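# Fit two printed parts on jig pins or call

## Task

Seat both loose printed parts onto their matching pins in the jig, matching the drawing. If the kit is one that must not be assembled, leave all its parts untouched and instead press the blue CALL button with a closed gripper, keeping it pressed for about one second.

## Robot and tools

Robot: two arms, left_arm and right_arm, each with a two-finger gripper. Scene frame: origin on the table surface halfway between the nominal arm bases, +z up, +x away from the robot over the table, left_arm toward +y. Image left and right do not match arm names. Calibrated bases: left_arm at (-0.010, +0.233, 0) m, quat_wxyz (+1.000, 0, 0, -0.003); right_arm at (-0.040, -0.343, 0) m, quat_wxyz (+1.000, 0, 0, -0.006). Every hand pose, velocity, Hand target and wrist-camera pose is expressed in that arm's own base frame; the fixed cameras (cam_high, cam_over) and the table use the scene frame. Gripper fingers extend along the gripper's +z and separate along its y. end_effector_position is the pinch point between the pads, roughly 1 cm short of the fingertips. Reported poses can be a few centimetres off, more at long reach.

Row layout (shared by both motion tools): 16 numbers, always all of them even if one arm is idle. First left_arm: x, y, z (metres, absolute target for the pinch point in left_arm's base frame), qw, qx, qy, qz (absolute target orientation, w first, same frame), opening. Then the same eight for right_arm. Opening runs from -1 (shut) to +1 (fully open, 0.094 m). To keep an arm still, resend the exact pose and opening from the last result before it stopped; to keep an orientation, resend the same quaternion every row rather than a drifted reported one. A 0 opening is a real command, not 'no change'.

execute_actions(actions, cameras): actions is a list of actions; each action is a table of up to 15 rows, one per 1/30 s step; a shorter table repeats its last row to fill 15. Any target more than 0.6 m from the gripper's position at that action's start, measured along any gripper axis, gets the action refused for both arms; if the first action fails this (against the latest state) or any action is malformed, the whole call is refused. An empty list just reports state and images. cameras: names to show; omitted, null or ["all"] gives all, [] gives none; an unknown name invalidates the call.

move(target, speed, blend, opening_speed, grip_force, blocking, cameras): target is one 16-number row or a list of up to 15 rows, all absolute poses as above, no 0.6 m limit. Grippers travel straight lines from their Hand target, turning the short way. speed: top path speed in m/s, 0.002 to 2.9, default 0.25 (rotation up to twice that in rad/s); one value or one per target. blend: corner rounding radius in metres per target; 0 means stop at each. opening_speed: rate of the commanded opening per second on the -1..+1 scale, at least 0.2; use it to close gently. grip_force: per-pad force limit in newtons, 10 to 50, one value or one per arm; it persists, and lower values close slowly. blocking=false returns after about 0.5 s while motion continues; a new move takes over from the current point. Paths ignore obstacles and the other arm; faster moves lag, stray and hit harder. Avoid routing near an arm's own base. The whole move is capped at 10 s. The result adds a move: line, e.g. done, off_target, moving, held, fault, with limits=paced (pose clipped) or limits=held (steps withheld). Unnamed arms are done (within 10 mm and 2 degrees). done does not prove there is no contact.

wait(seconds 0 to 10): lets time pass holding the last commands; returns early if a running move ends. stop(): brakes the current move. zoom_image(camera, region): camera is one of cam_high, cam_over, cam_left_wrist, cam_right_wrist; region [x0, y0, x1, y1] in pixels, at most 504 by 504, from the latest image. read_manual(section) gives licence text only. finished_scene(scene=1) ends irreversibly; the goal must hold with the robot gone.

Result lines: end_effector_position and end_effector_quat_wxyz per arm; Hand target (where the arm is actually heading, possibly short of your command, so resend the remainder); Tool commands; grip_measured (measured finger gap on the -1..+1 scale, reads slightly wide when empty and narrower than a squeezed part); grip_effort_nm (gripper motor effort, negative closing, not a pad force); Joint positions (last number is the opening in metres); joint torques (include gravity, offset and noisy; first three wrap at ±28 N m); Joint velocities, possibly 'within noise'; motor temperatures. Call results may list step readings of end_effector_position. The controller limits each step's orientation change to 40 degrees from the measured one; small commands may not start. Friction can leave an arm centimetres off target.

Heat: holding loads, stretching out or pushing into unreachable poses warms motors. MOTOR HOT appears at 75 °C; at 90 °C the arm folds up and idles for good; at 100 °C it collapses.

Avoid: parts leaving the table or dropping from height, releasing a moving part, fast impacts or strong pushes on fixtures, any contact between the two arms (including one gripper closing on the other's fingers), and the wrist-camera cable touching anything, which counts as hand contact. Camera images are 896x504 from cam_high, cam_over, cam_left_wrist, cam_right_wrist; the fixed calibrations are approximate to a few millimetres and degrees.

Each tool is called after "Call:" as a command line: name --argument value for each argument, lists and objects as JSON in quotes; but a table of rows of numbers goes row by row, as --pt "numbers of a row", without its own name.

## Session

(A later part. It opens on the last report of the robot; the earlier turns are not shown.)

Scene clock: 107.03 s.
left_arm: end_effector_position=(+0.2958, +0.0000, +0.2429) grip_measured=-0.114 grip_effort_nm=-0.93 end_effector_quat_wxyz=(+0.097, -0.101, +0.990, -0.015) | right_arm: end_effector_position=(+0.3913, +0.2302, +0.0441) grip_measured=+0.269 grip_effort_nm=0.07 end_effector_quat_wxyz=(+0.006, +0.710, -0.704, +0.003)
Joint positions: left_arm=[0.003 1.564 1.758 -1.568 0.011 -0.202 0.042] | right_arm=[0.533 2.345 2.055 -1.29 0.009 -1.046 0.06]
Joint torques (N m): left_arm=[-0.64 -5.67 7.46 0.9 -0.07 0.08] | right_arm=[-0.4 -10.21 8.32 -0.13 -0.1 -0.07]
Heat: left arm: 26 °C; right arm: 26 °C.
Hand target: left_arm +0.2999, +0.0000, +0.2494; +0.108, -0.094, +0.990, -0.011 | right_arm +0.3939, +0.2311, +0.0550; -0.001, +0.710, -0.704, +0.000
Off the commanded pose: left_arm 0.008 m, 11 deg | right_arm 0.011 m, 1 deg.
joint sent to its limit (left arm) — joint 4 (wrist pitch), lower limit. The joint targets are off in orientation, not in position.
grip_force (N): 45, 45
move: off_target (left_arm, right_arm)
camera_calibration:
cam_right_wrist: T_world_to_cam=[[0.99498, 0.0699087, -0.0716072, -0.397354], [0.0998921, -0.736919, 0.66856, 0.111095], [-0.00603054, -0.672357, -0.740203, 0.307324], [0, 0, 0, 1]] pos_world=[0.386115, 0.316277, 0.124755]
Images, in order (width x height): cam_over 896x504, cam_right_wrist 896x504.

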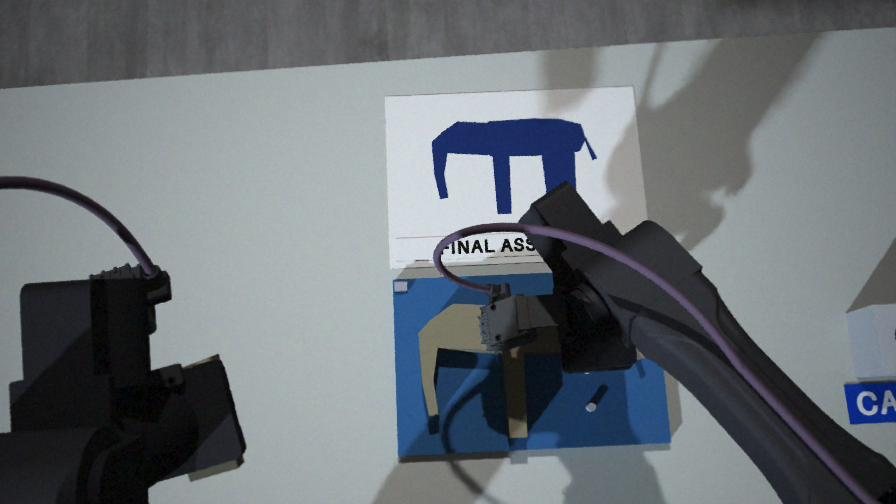

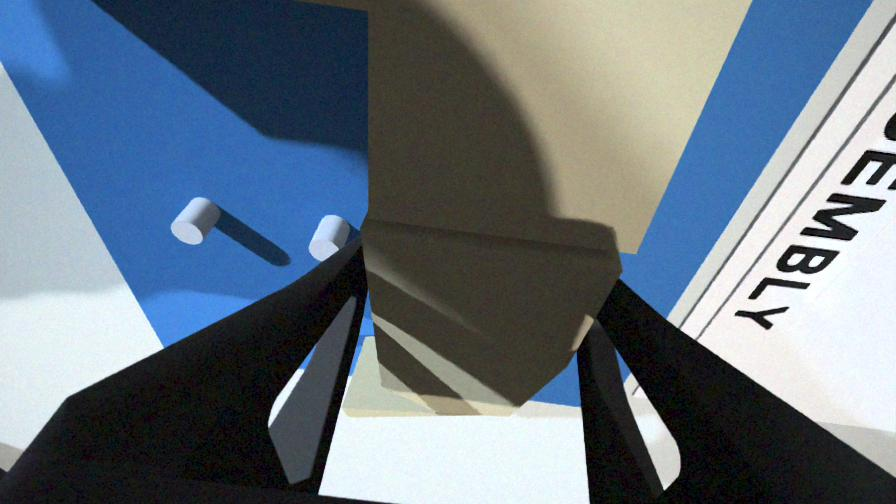

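Call:
move --pt "0.30 0.0 0.25 0 -0.0932 0.9956 0 -0.4 0.3960 0.2312 0.055 0 -0.7102 0.7040 0 0.27" --pt "0.30 0.0 0.25 0 -0.0932 0.9956 0 -0.4 0.3960 0.2312 0.055 0 -0.7102 0.7040 0 0.45" --pt "0.30 0.0 0.25 0 -0.0932 0.9956 0 -0.4 0.3960 0.2312 0.14 0 -0.7102 0.7040 0 0.45" --pt "0.30 0.0 0.25 0 -0.0932 0.9956 0 -0.4 0.28 -0.05 0.25 0 -0.7102 0.7040 0 0.45" --speed '[0.05,0.05,0.1,0.3]' --opening_speed 0.8 --blend '[0,0,0.03,0]'

Call:
zoom_image --camera "cam_over" --region '[380, 250, 690, 470]'

Scene clock: 113.23 s.
left_arm: end_effector_position=(+0.2958, +0.0000, +0.2429) grip_measured=-0.114 grip_effort_nm=-0.93 end_effector_quat_wxyz=(+0.097, -0.101, +0.990, -0.015) | right_arm: end_effector_position=(+0.2862, -0.0537, +0.2498) grip_measured=+0.448 grip_effort_nm=0.08 end_effector_quat_wxyz=(-0.059, +0.702, -0.703, +0.095)
Joint positions: left_arm=[0.003 1.564 1.758 -1.568 0.011 -0.202 0.042] | right_arm=[-0.182 1.531 1.749 -1.565 0.011 -1.753 0.068]
Joint torques (N m): left_arm=[-0.61 -5.72 7.51 0.92 -0.07 0.08] | right_arm=[0.27 -5.6 4.22 0.56 -0.1 -0.08]
Heat: left arm: 26 °C; right arm: 26 °C.
Hand target: left_arm +0.2999, +0.0000, +0.2494; +0.108, -0.094, +0.990, -0.011 | right_arm +0.2802, -0.0501, +0.2494; -0.060, +0.706, -0.700, +0.089
Off the commanded pose: left_arm 0.008 m, 11 deg | right_arm 0.007 m, 13 deg.
joint sent to its limit (left arm) — joint 4 (wrist pitch), lower limit. The joint targets are off in orientation, not in position.
joint sent to its limit (right arm) — joint 4 (wrist pitch), lower limit. The joint targets are off in orientation, not in position.
grip_force (N): 45, 45
move: off_target (left_arm, right_arm)
camera_calibration:
cam_left_wrist: T_world_to_cam=[[0.258296, -0.965616, -0.0294742, -0.0625634], [-0.827239, -0.236832, 0.509497, 0.129204], [-0.498959, -0.107219, -0.859968, 0.474971], [0, 0, 0, 1]] pos_world=[0.360033, 0.0211131, 0.340787]
cam_right_wrist: T_world_to_cam=[[0.987083, 0.0635148, 0.147079, -0.310946], [-0.0586907, -0.710871, 0.70087, -0.186472], [0.14907, -0.700449, -0.697961, 0.211582], [0, 0, 0, 1]] pos_world=[0.264445, 0.035395, 0.324102]

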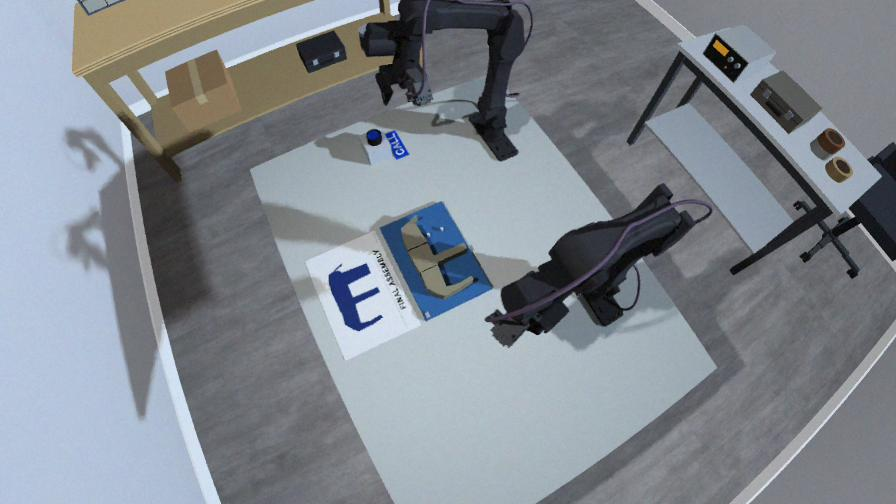

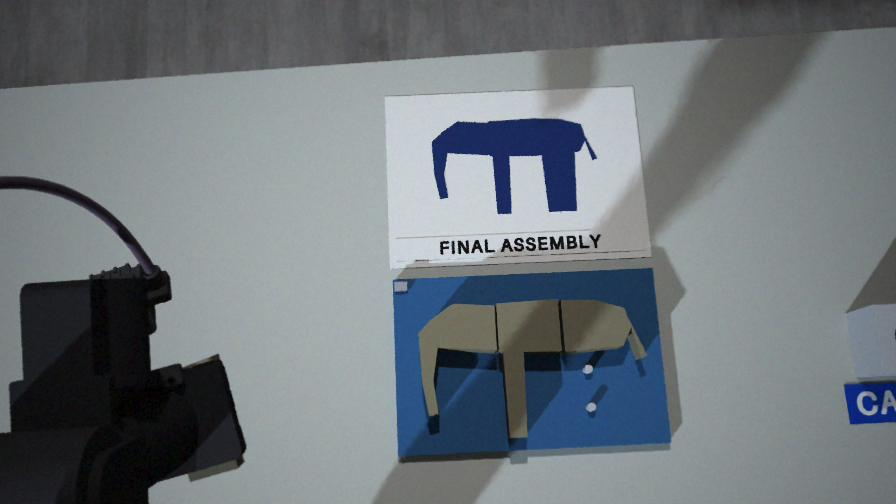

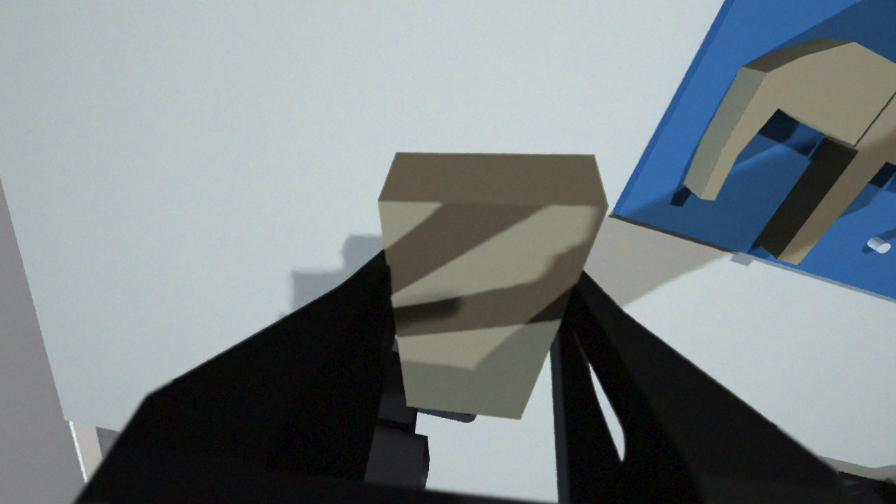

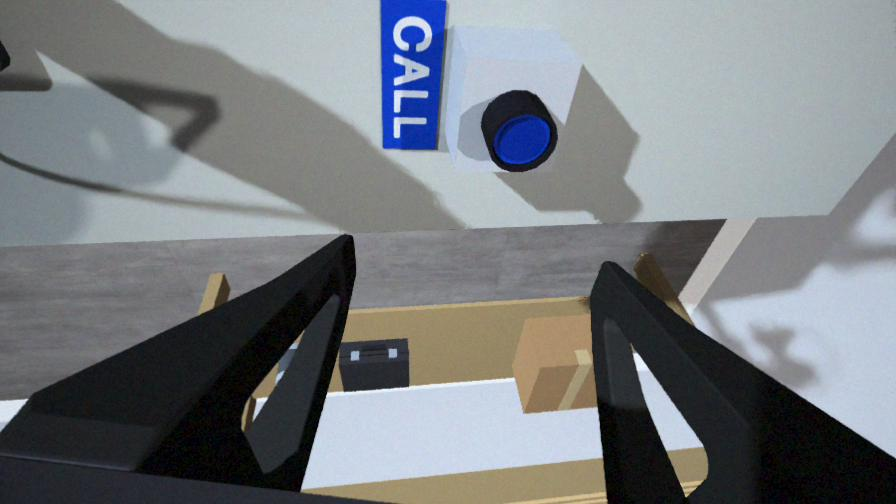

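Scaled by 1.626 from the camera's 896x504 image, which has a finer 1280x720 frame.

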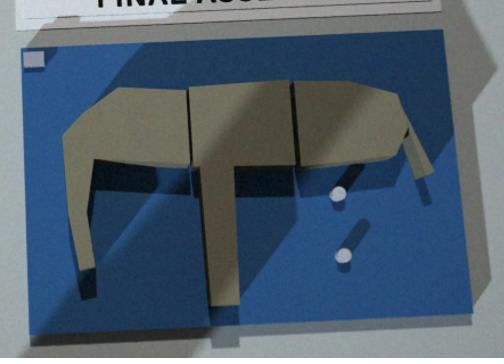

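Call:
move --pt "0.307 -0.25 0.2 0 0.0227 0.9997 0 -0.4 0.29 0.06 0.2 0.741 -0.243 0.520 0.3465 0.45" --pt "0.307 -0.341 0.11 0 0.0227 0.9997 0 -0.4 0.29 0.083 0.15 0.741 -0.243 0.520 0.3465 0.45" --speed '[0.3,0.15]' --blend '[0.02,0]'

Scene clock: 120.97 s.
left_arm: end_effector_position=(+0.3024, -0.3382, +0.1053) grip_measured=-0.114 grip_effort_nm=-0.93 end_effector_quat_wxyz=(-0.007, +0.028, +1.000, +0.004) | right_arm: end_effector_position=(+0.2925, +0.0790, +0.1460) grip_measured=+0.448 grip_effort_nm=0.07 end_effector_quat_wxyz=(+0.585, -0.418, +0.585, +0.375)
Joint positions: left_arm=[-0.842 2.384 2.367 -1.569 0.005 -0.786 0.042] | right_arm=[-0.377 1.657 0.733 -0.585 -1.536 -1.56 0.068]
Joint torques (N m): left_arm=[0.25 -13.85 7.3 0.44 -0.01 -0.14] | right_arm=[0.92 -4.82 3.48 0.49 -0.88 -0.03]
Heat: left arm: 26 °C; right arm: 25 °C.
Hand target: left_arm +0.3068, -0.3408, +0.1100; +0.002, +0.023, +1.000, -0.002 | right_arm +0.2896, +0.0825, +0.1500; +0.594, -0.415, +0.572, +0.384
Off the commanded pose: left_arm 0.007 m, 1 deg | right_arm 0.006 m, 28 deg.
joint sent to its limit (left arm) — joint 4 (wrist pitch), lower limit. The joint targets still meet the commanded pose.
joint sent to its limit (right arm) — joint 5 (wrist yaw), lower limit. The joint targets are off in orientation, not in position.
grip_force (N): 45, 45
move: off_target (right_arm)
camera_calibration:
cam_left_wrist: T_world_to_cam=[[-0.011281, -0.995135, -0.097872, -0.316084], [-0.741349, -0.0573594, 0.668664, 0.142528], [-0.671025, 0.0801005, -0.737095, 0.426027], [0, 0, 0, 1]] pos_world=[0.387972, -0.340496, 0.187784]
cam_right_wrist: T_world_to_cam=[[0.947283, -0.300922, 0.110001, -0.264457], [-0.133917, -0.683769, -0.717305, 0.207953], [0.291068, 0.66476, -0.688022, 0.0802515], [0, 0, 0, 1]] pos_world=[0.255006, 0.00926286, 0.233471]

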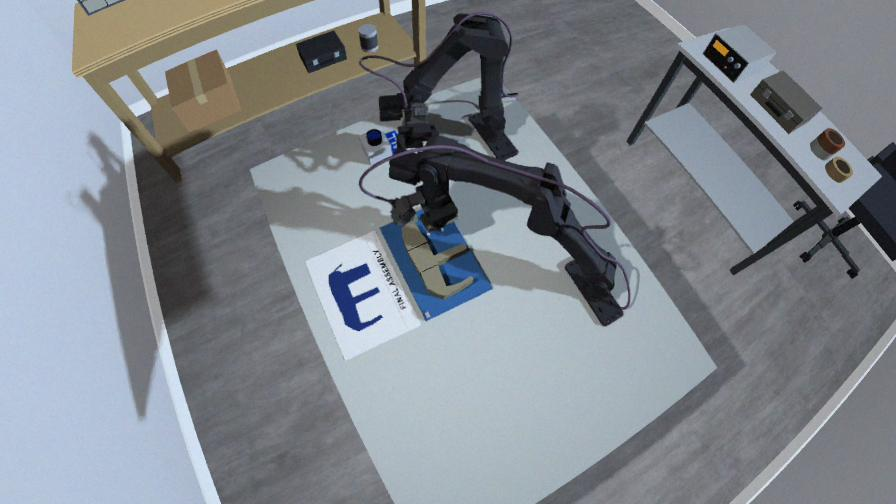

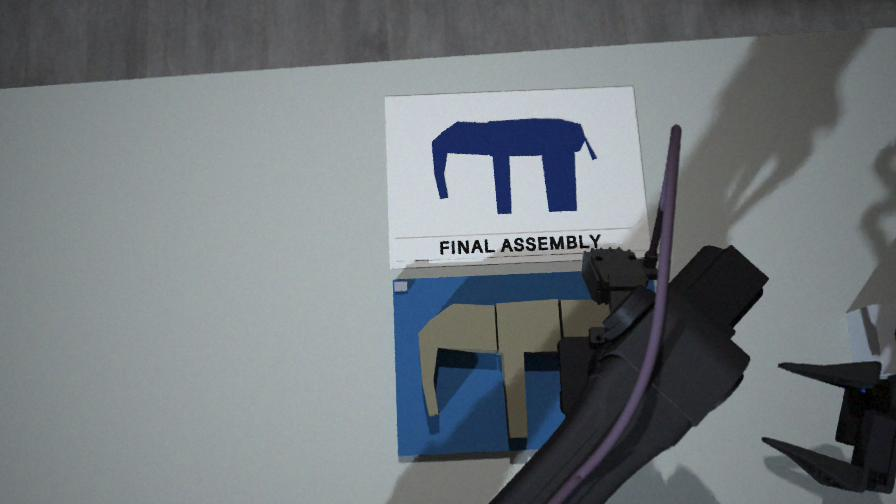

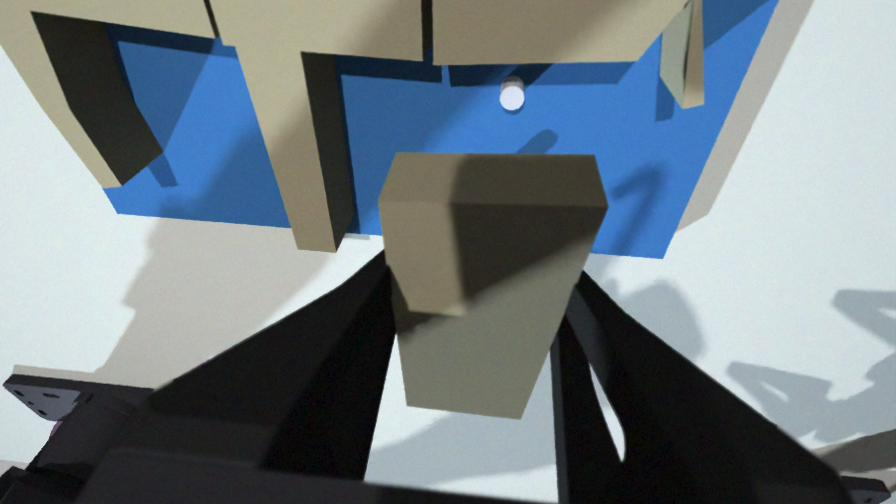

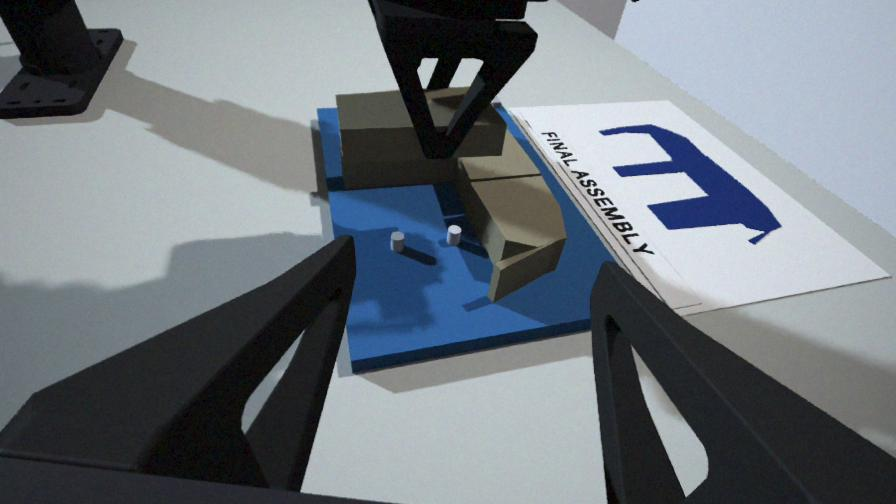

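Call:
move --target '[0.3035,-0.3485,0.055,0,0.0209,0.9998,0,-0.4, 0.29,0.083,0.15,0.594,-0.415,0.572,0.384,0.45]' --speed 0.1

Call:
zoom_image --camera "cam_right_wrist" --region '[300, 60, 640, 320]'

Call:
zoom_image --camera "cam_left_wrist" --region '[340, 40, 680, 260]'

Scene clock: 122.83 s.
left_arm: end_effector_position=(+0.3030, -0.3463, +0.0531) grip_measured=-0.114 grip_effort_nm=-0.93 end_effector_quat_wxyz=(-0.007, +0.023, +1.000, +0.004) | right_arm: end_effector_position=(+0.2926, +0.0790, +0.1460) grip_measured=+0.448 grip_effort_nm=0.08 end_effector_quat_wxyz=(+0.585, -0.419, +0.585, +0.375)
Joint positions: left_arm=[-0.852 2.384 2.158 -1.359 0.005 -0.805 0.042] | right_arm=[-0.377 1.657 0.733 -0.585 -1.536 -1.559 0.068]
Joint torques (N m): left_arm=[-0.57 -15.32 4.62 0.61 -0.04 -0.13] | right_arm=[1.07 -4.63 3.74 0.43 -0.88 -0.07]
Heat: left arm: 26 °C; right arm: 25 °C.
Hand target: left_arm +0.3035, -0.3485, +0.0551; +0.000, +0.021, +1.000, +0.000 | right_arm +0.2900, +0.0828, +0.1499; +0.593, -0.416, +0.572, +0.385
Off the commanded pose: left_arm 0.003 m, 1 deg | right_arm 0.006 m, 2 deg.
grip_force (N): 45, 45
move: done
camera_calibration:
cam_left_wrist: T_world_to_cam=[[-0.00212753, -0.995248, -0.0973473, -0.332122], [-0.741419, -0.0637543, 0.668007, 0.175354], [-0.671039, 0.0735963, -0.73776, 0.386376], [0, 0, 0, 1]] pos_world=[0.388578, -0.3478, 0.135584]
cam_right_wrist: T_world_to_cam=[[0.947248, -0.300919, 0.110309, -0.26452], [-0.133722, -0.683861, -0.717253, 0.207892], [0.291271, 0.664666, -0.688026, 0.0802017], [0, 0, 0, 1]] pos_world=[0.255006, 0.00926286, 0.233471]

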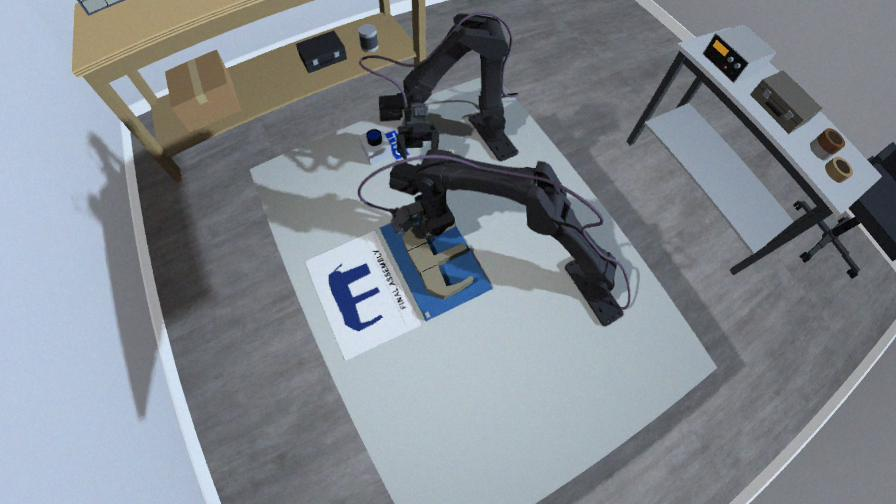

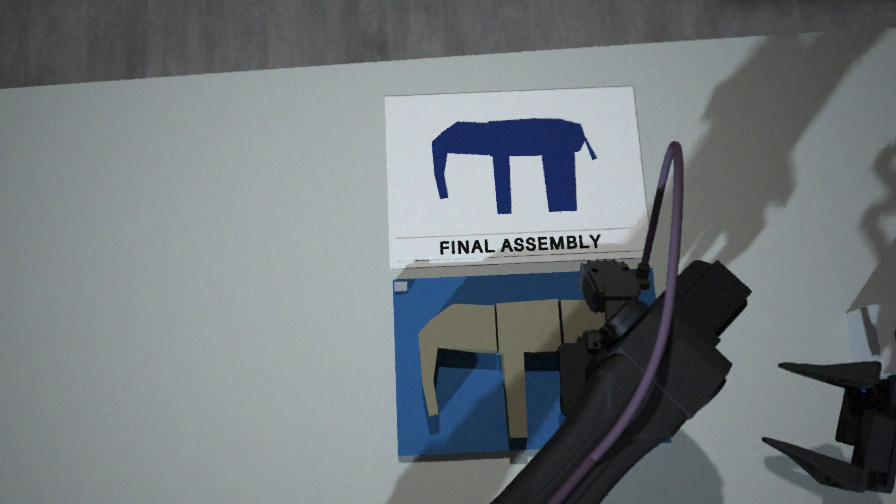

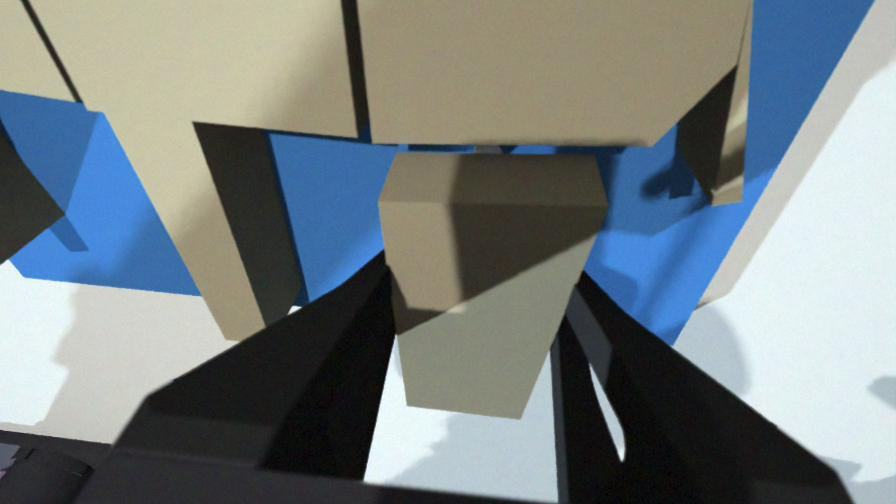

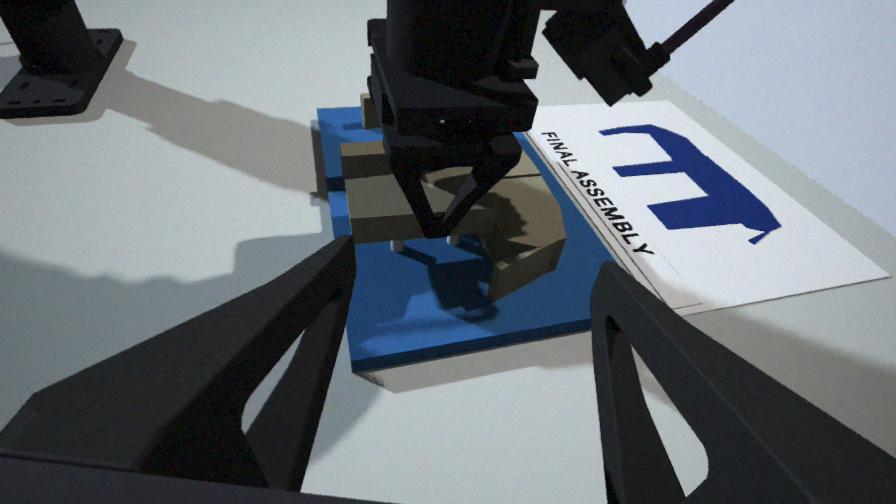

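Scaled by 1.482 from the camera's 896x504 image, which has a finer 1280x720 frame.

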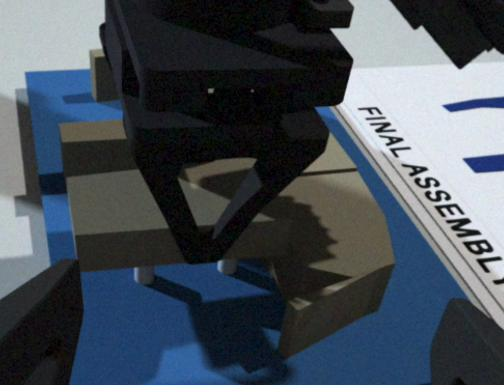

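Scaled by 1.482 from the camera's 896x504 image, which has a finer 1280x720 frame.

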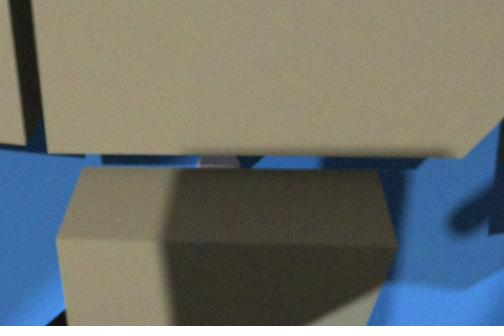

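Call:
move --target '[0.3035,-0.3450,0.042,0,0.0209,0.9998,0,-0.4, 0.29,0.083,0.15,0.594,-0.415,0.572,0.384,0.45]' --speed 0.05

Call:
zoom_image --camera "cam_right_wrist" --region '[320, 140, 560, 320]'

Call:
zoom_image --camera "cam_left_wrist" --region '[340, 80, 680, 260]'

Scene clock: 124.90 s.
left_arm: end_effector_position=(+0.3000, -0.3428, +0.0364) grip_measured=-0.114 grip_effort_nm=-0.93 end_effector_quat_wxyz=(-0.012, +0.023, +1.000, +0.010) | right_arm: end_effector_position=(+0.2926, +0.0790, +0.1460) grip_measured=+0.448 grip_effort_nm=0.08 end_effector_quat_wxyz=(+0.585, -0.419, +0.585, +0.375)
Joint positions: left_arm=[-0.852 2.384 2.092 -1.31 0.005 -0.805 0.042] | right_arm=[-0.377 1.657 0.733 -0.585 -1.536 -1.559 0.068]
Joint torques (N m): left_arm=[0.02 -16.47 4.15 0.73 -0.02 -0.08] | right_arm=[1.07 -4.6 3.74 0.43 -0.88 -0.07]
Heat: left arm: 26 °C; right arm: 25 °C.
Hand target: left_arm +0.3035, -0.3449, +0.0421; +0.000, +0.021, +1.000, +0.000 | right_arm +0.2900, +0.0828, +0.1499; +0.593, -0.416, +0.572, +0.385
Off the commanded pose: left_arm 0.007 m, 2 deg | right_arm 0.006 m, 2 deg.
grip_force (N): 45, 45
move: done
camera_calibration:
cam_left_wrist: T_world_to_cam=[[-0.00325158, -0.993903, -0.110209, -0.329015], [-0.733825, -0.0724978, 0.675459, 0.178864], [-0.679331, 0.0830706, -0.729115, 0.377248], [0, 0, 0, 1]] pos_world=[0.386461, -0.34538, 0.117981]
cam_right_wrist: T_world_to_cam=[[0.947248, -0.300919, 0.110309, -0.26452], [-0.133722, -0.683861, -0.717253, 0.207892], [0.291271, 0.664666, -0.688026, 0.0802017], [0, 0, 0, 1]] pos_world=[0.255006, 0.00926286, 0.233471]

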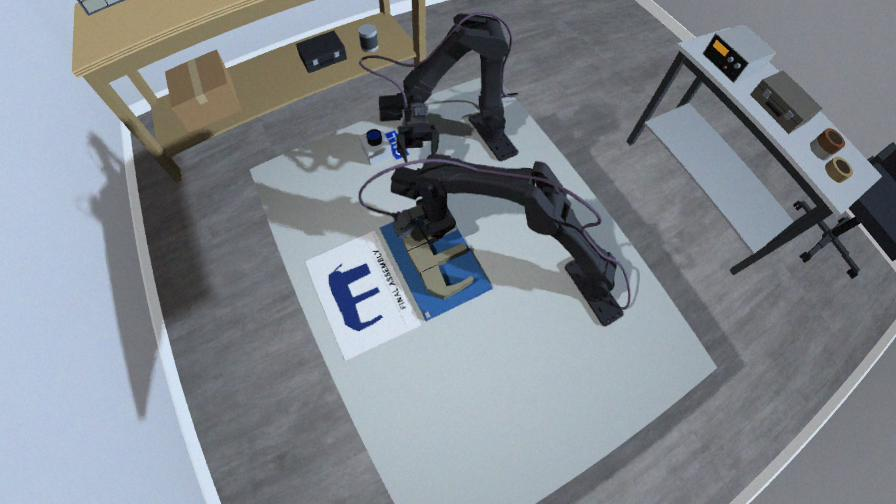

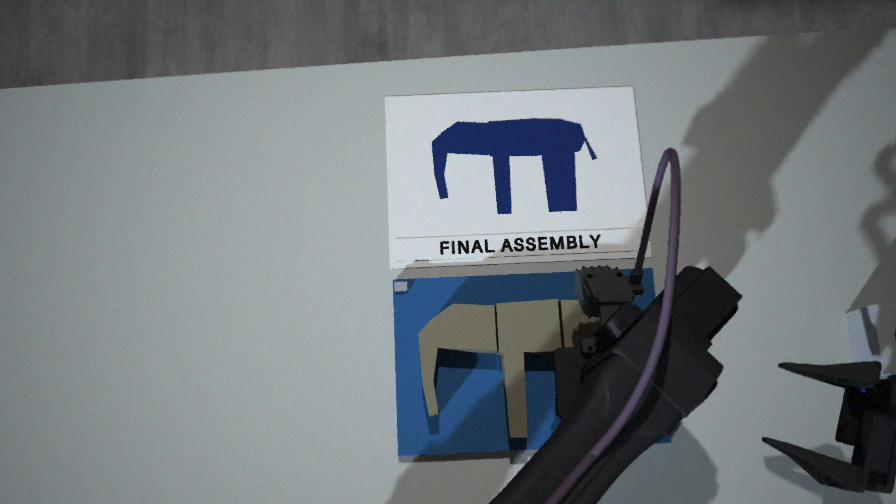

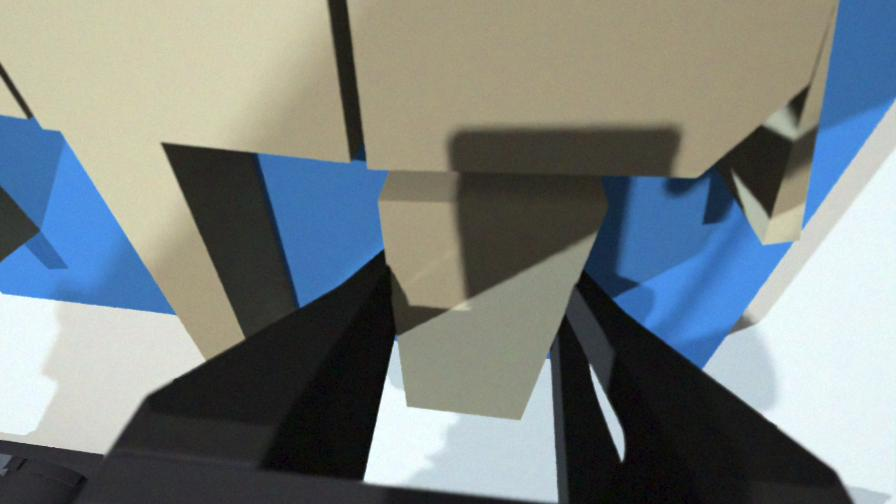

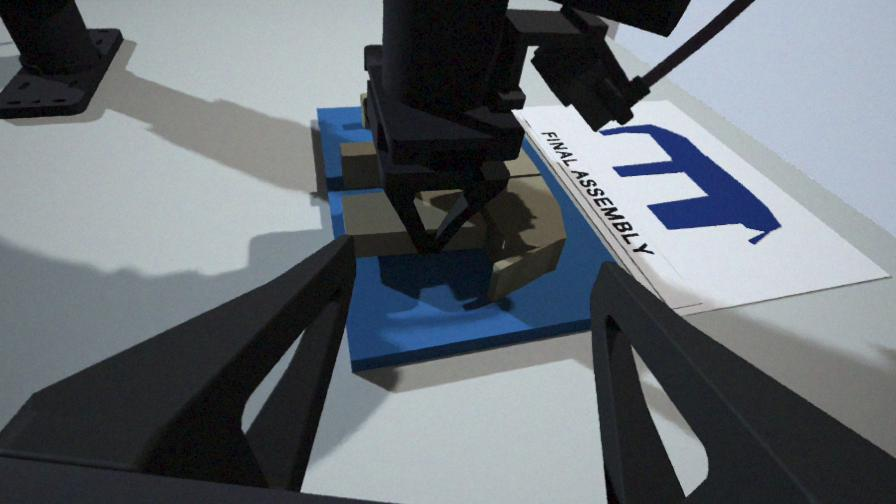

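Scaled by 2.100 from the camera's 896x504 image, which has a finer 1280x720 frame.

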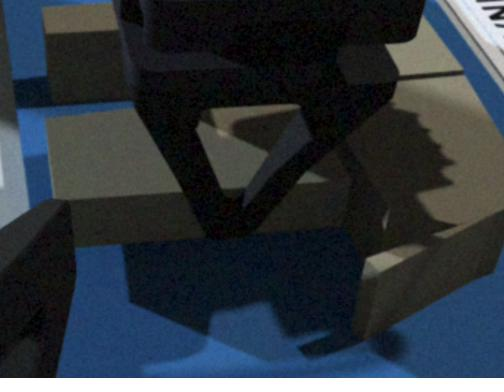

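Scaled by 1.482 from the camera's 896x504 image, which has a finer 1280x720 frame.

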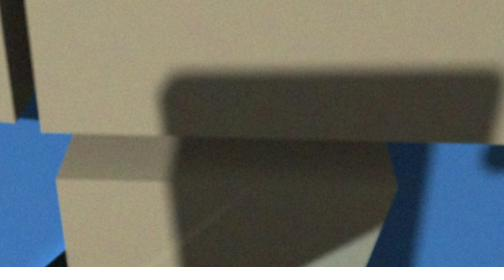

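Call:
move --target '[0.3035,-0.3450,0.033,0,0.0209,0.9998,0,-0.4, 0.29,0.083,0.15,0.594,-0.415,0.572,0.384,0.45]' --speed 0.04

Call:
zoom_image --camera "cam_right_wrist" --region '[320, 140, 560, 320]'

Scene clock: 125.83 s.
left_arm: end_effector_position=(+0.2999, -0.3427, +0.0354) grip_measured=-0.114 grip_effort_nm=-0.93 end_effector_quat_wxyz=(-0.010, +0.023, +1.000, +0.007) | right_arm: end_effector_position=(+0.2926, +0.0790, +0.1460) grip_measured=+0.448 grip_effort_nm=0.07 end_effector_quat_wxyz=(+0.585, -0.419, +0.585, +0.375)
Joint positions: left_arm=[-0.852 2.374 2.069 -1.291 0.005 -0.805 0.042] | right_arm=[-0.377 1.657 0.733 -0.585 -1.536 -1.559 0.068]
Joint torques (N m): left_arm=[0.13 -15.13 3.45 0.88 -0.02 -0.09] | right_arm=[1.06 -4.63 3.74 0.43 -0.88 -0.07]
Heat: left arm: 26 °C; right arm: 25 °C.
Hand target: left_arm +0.3036, -0.3449, +0.0332; +0.000, +0.021, +1.000, +0.000 | right_arm +0.2900, +0.0828, +0.1499; +0.593, -0.416, +0.572, +0.385
Off the commanded pose: left_arm 0.005 m, 1 deg | right_arm 0.006 m, 2 deg.
grip_force (N): 45, 45
move: done
camera_calibration:
cam_left_wrist: T_world_to_cam=[[-0.0026766, -0.994522, -0.104492, -0.329602], [-0.737176, -0.068643, 0.672206, 0.181954], [-0.675696, 0.0788281, -0.732954, 0.374012], [0, 0, 0, 1]] pos_world=[0.385968, -0.344789, 0.117382]
cam_right_wrist: T_world_to_cam=[[0.947248, -0.300919, 0.110309, -0.26452], [-0.133722, -0.683861, -0.717253, 0.207892], [0.291271, 0.664666, -0.688026, 0.0802017], [0, 0, 0, 1]] pos_world=[0.255006, 0.00926286, 0.233471]

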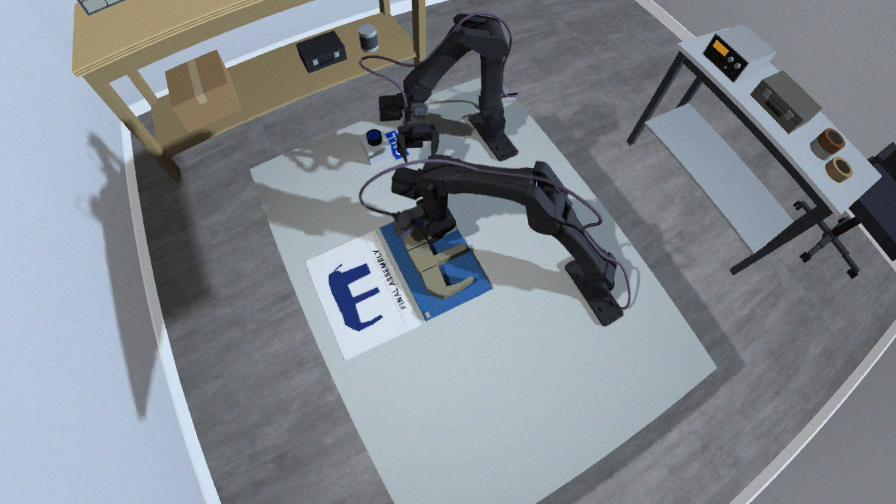

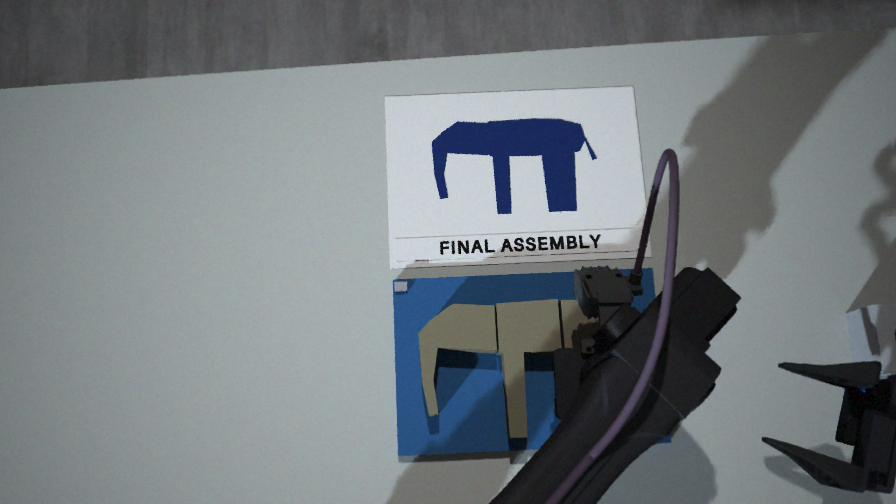

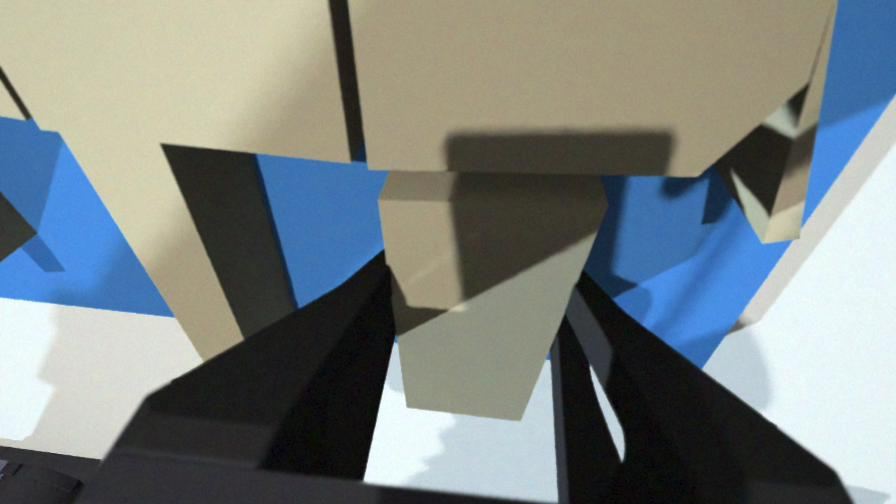

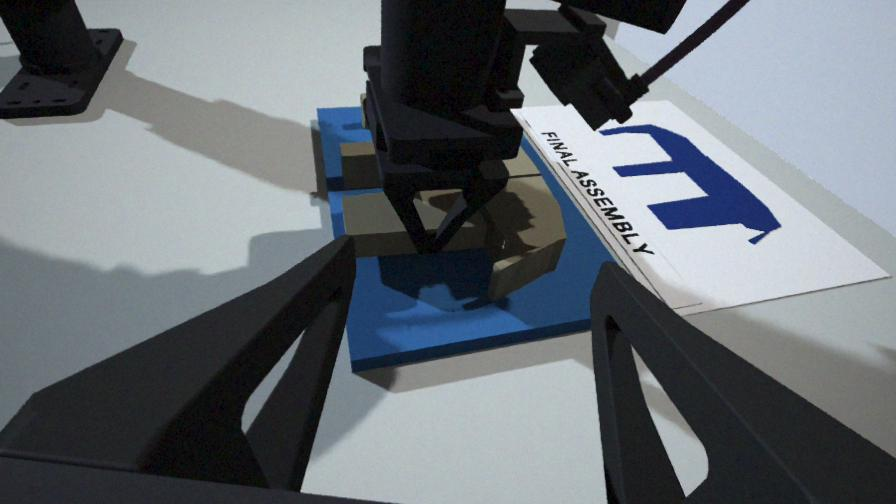

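Scaled by 2.100 from the camera's 896x504 image, which has a finer 1280x720 frame.

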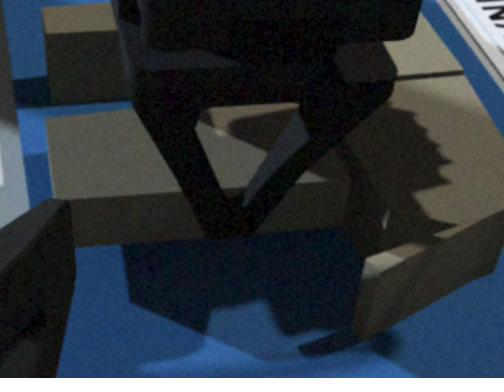

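Call:
move --pt "0.3055 -0.3472 0.050 0 0.0209 0.9998 0 -0.4 0.29 0.083 0.15 0.594 -0.415 0.572 0.384 0.45" --pt "0.3055 -0.3472 0.041 0 0.0209 0.9998 0 -0.4 0.29 0.083 0.15 0.594 -0.415 0.572 0.384 0.45" --speed 0.06 --cameras '["cam_right_wrist","cam_left_wrist","cam_high"]'

Call:
zoom_image --camera "cam_right_wrist" --region '[320, 140, 560, 320]'

Call:
zoom_image --camera "cam_high" --region '[360, 180, 510, 320]'

Scene clock: 128.90 s.
left_arm: end_effector_position=(+0.3029, -0.3463, +0.0435) grip_measured=-0.114 grip_effort_nm=-0.93 end_effector_quat_wxyz=(-0.004, +0.023, +1.000, +0.001) | right_arm: end_effector_position=(+0.2926, +0.0790, +0.1460) grip_measured=+0.448 grip_effort_nm=0.07 end_effector_quat_wxyz=(+0.585, -0.419, +0.585, +0.375)
Joint positions: left_arm=[-0.852 2.374 2.102 -1.306 0.005 -0.805 0.042] | right_arm=[-0.377 1.657 0.733 -0.585 -1.536 -1.559 0.068]
Joint torques (N m): left_arm=[0.27 -14.19 4.98 0.64 -0.02 -0.07] | right_arm=[1.07 -4.62 3.74 0.43 -0.88 -0.07]
Heat: left arm: 26 °C; right arm: 24 °C.
Hand target: left_arm +0.3055, -0.3471, +0.0410; +0.000, +0.021, +1.000, +0.000 | right_arm +0.2900, +0.0828, +0.1499; +0.593, -0.416, +0.572, +0.385
Off the commanded pose: left_arm 0.004 m, 1 deg | right_arm 0.006 m, 2 deg.
grip_force (N): 45, 45
move: done
camera_calibration:
cam_left_wrist: T_world_to_cam=[[-0.00166009, -0.995812, -0.0914051, -0.333658], [-0.744565, -0.0597866, 0.664867, 0.184161], [-0.667547, 0.0691608, -0.741348, 0.376781], [0, 0, 0, 1]] pos_world=[0.388085, -0.347309, 0.126385]
cam_right_wrist: T_world_to_cam=[[0.947248, -0.300919, 0.110309, -0.26452], [-0.133722, -0.683861, -0.717253, 0.207892], [0.291271, 0.664666, -0.688026, 0.0802017], [0, 0, 0, 1]] pos_world=[0.255006, 0.00926286, 0.233471]
Images, in order (width x height): cam_high 896x504, cam_left_wrist 896x504, cam_right_wrist 896x504.

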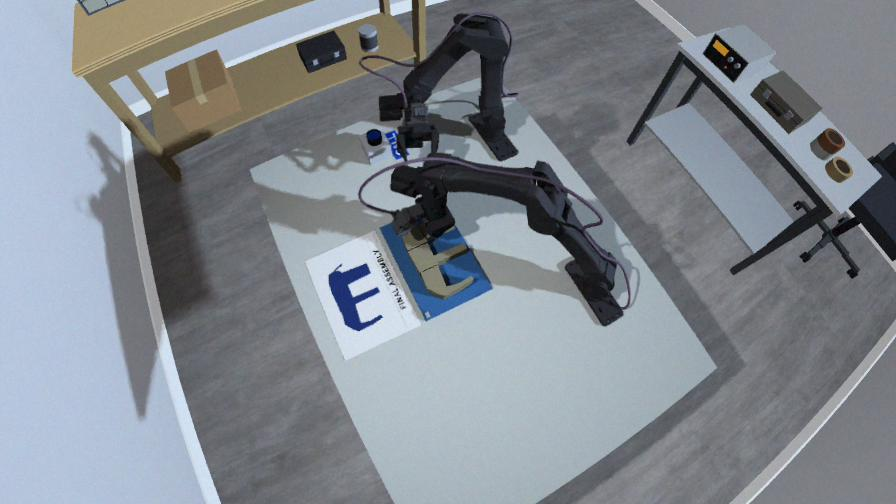

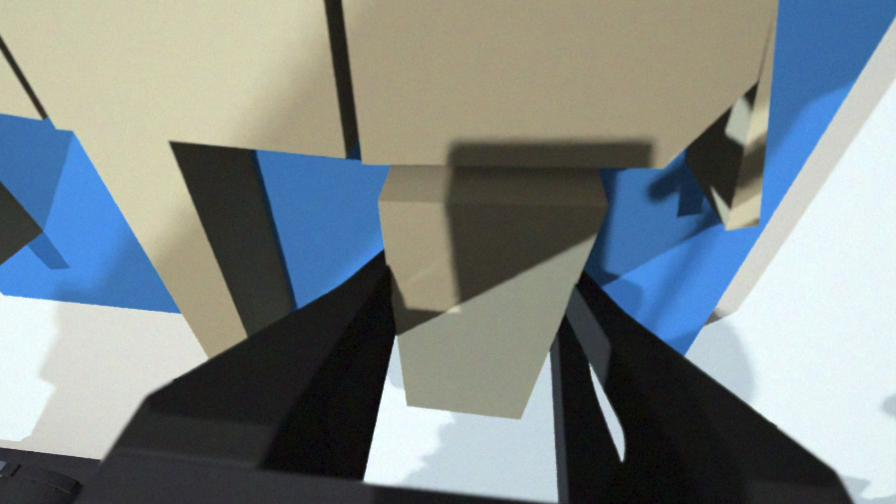

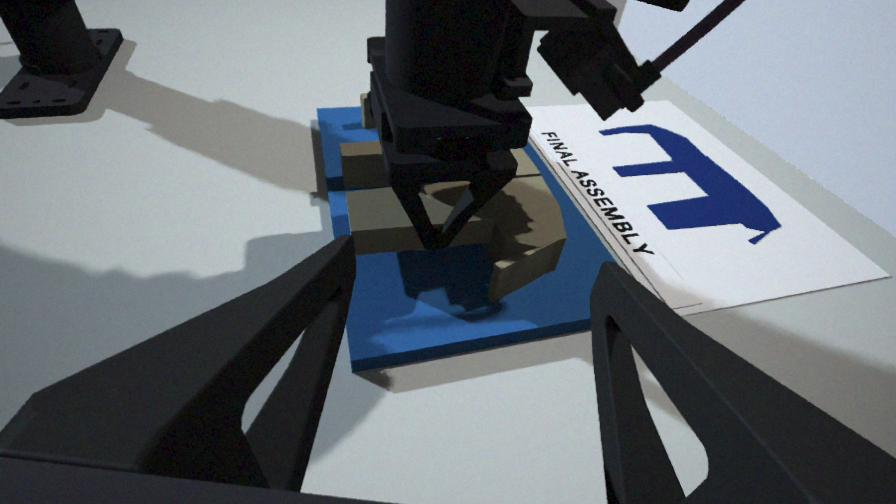

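Scaled by 2.100 from the camera's 896x504 image, which has a finer 1280x720 frame.

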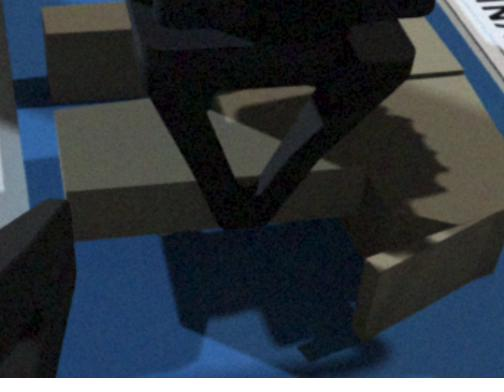

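Scaled by 3.360 from the camera's 896x504 image, which has a finer 1280x720 frame.

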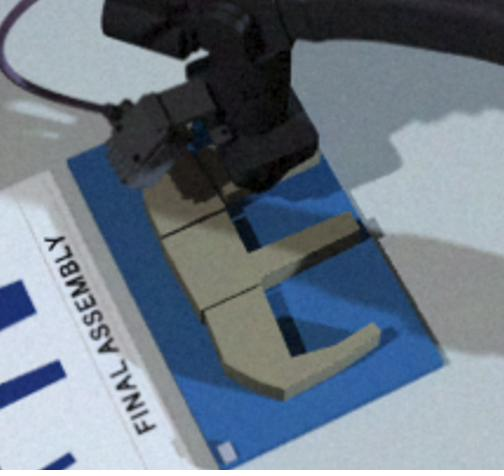

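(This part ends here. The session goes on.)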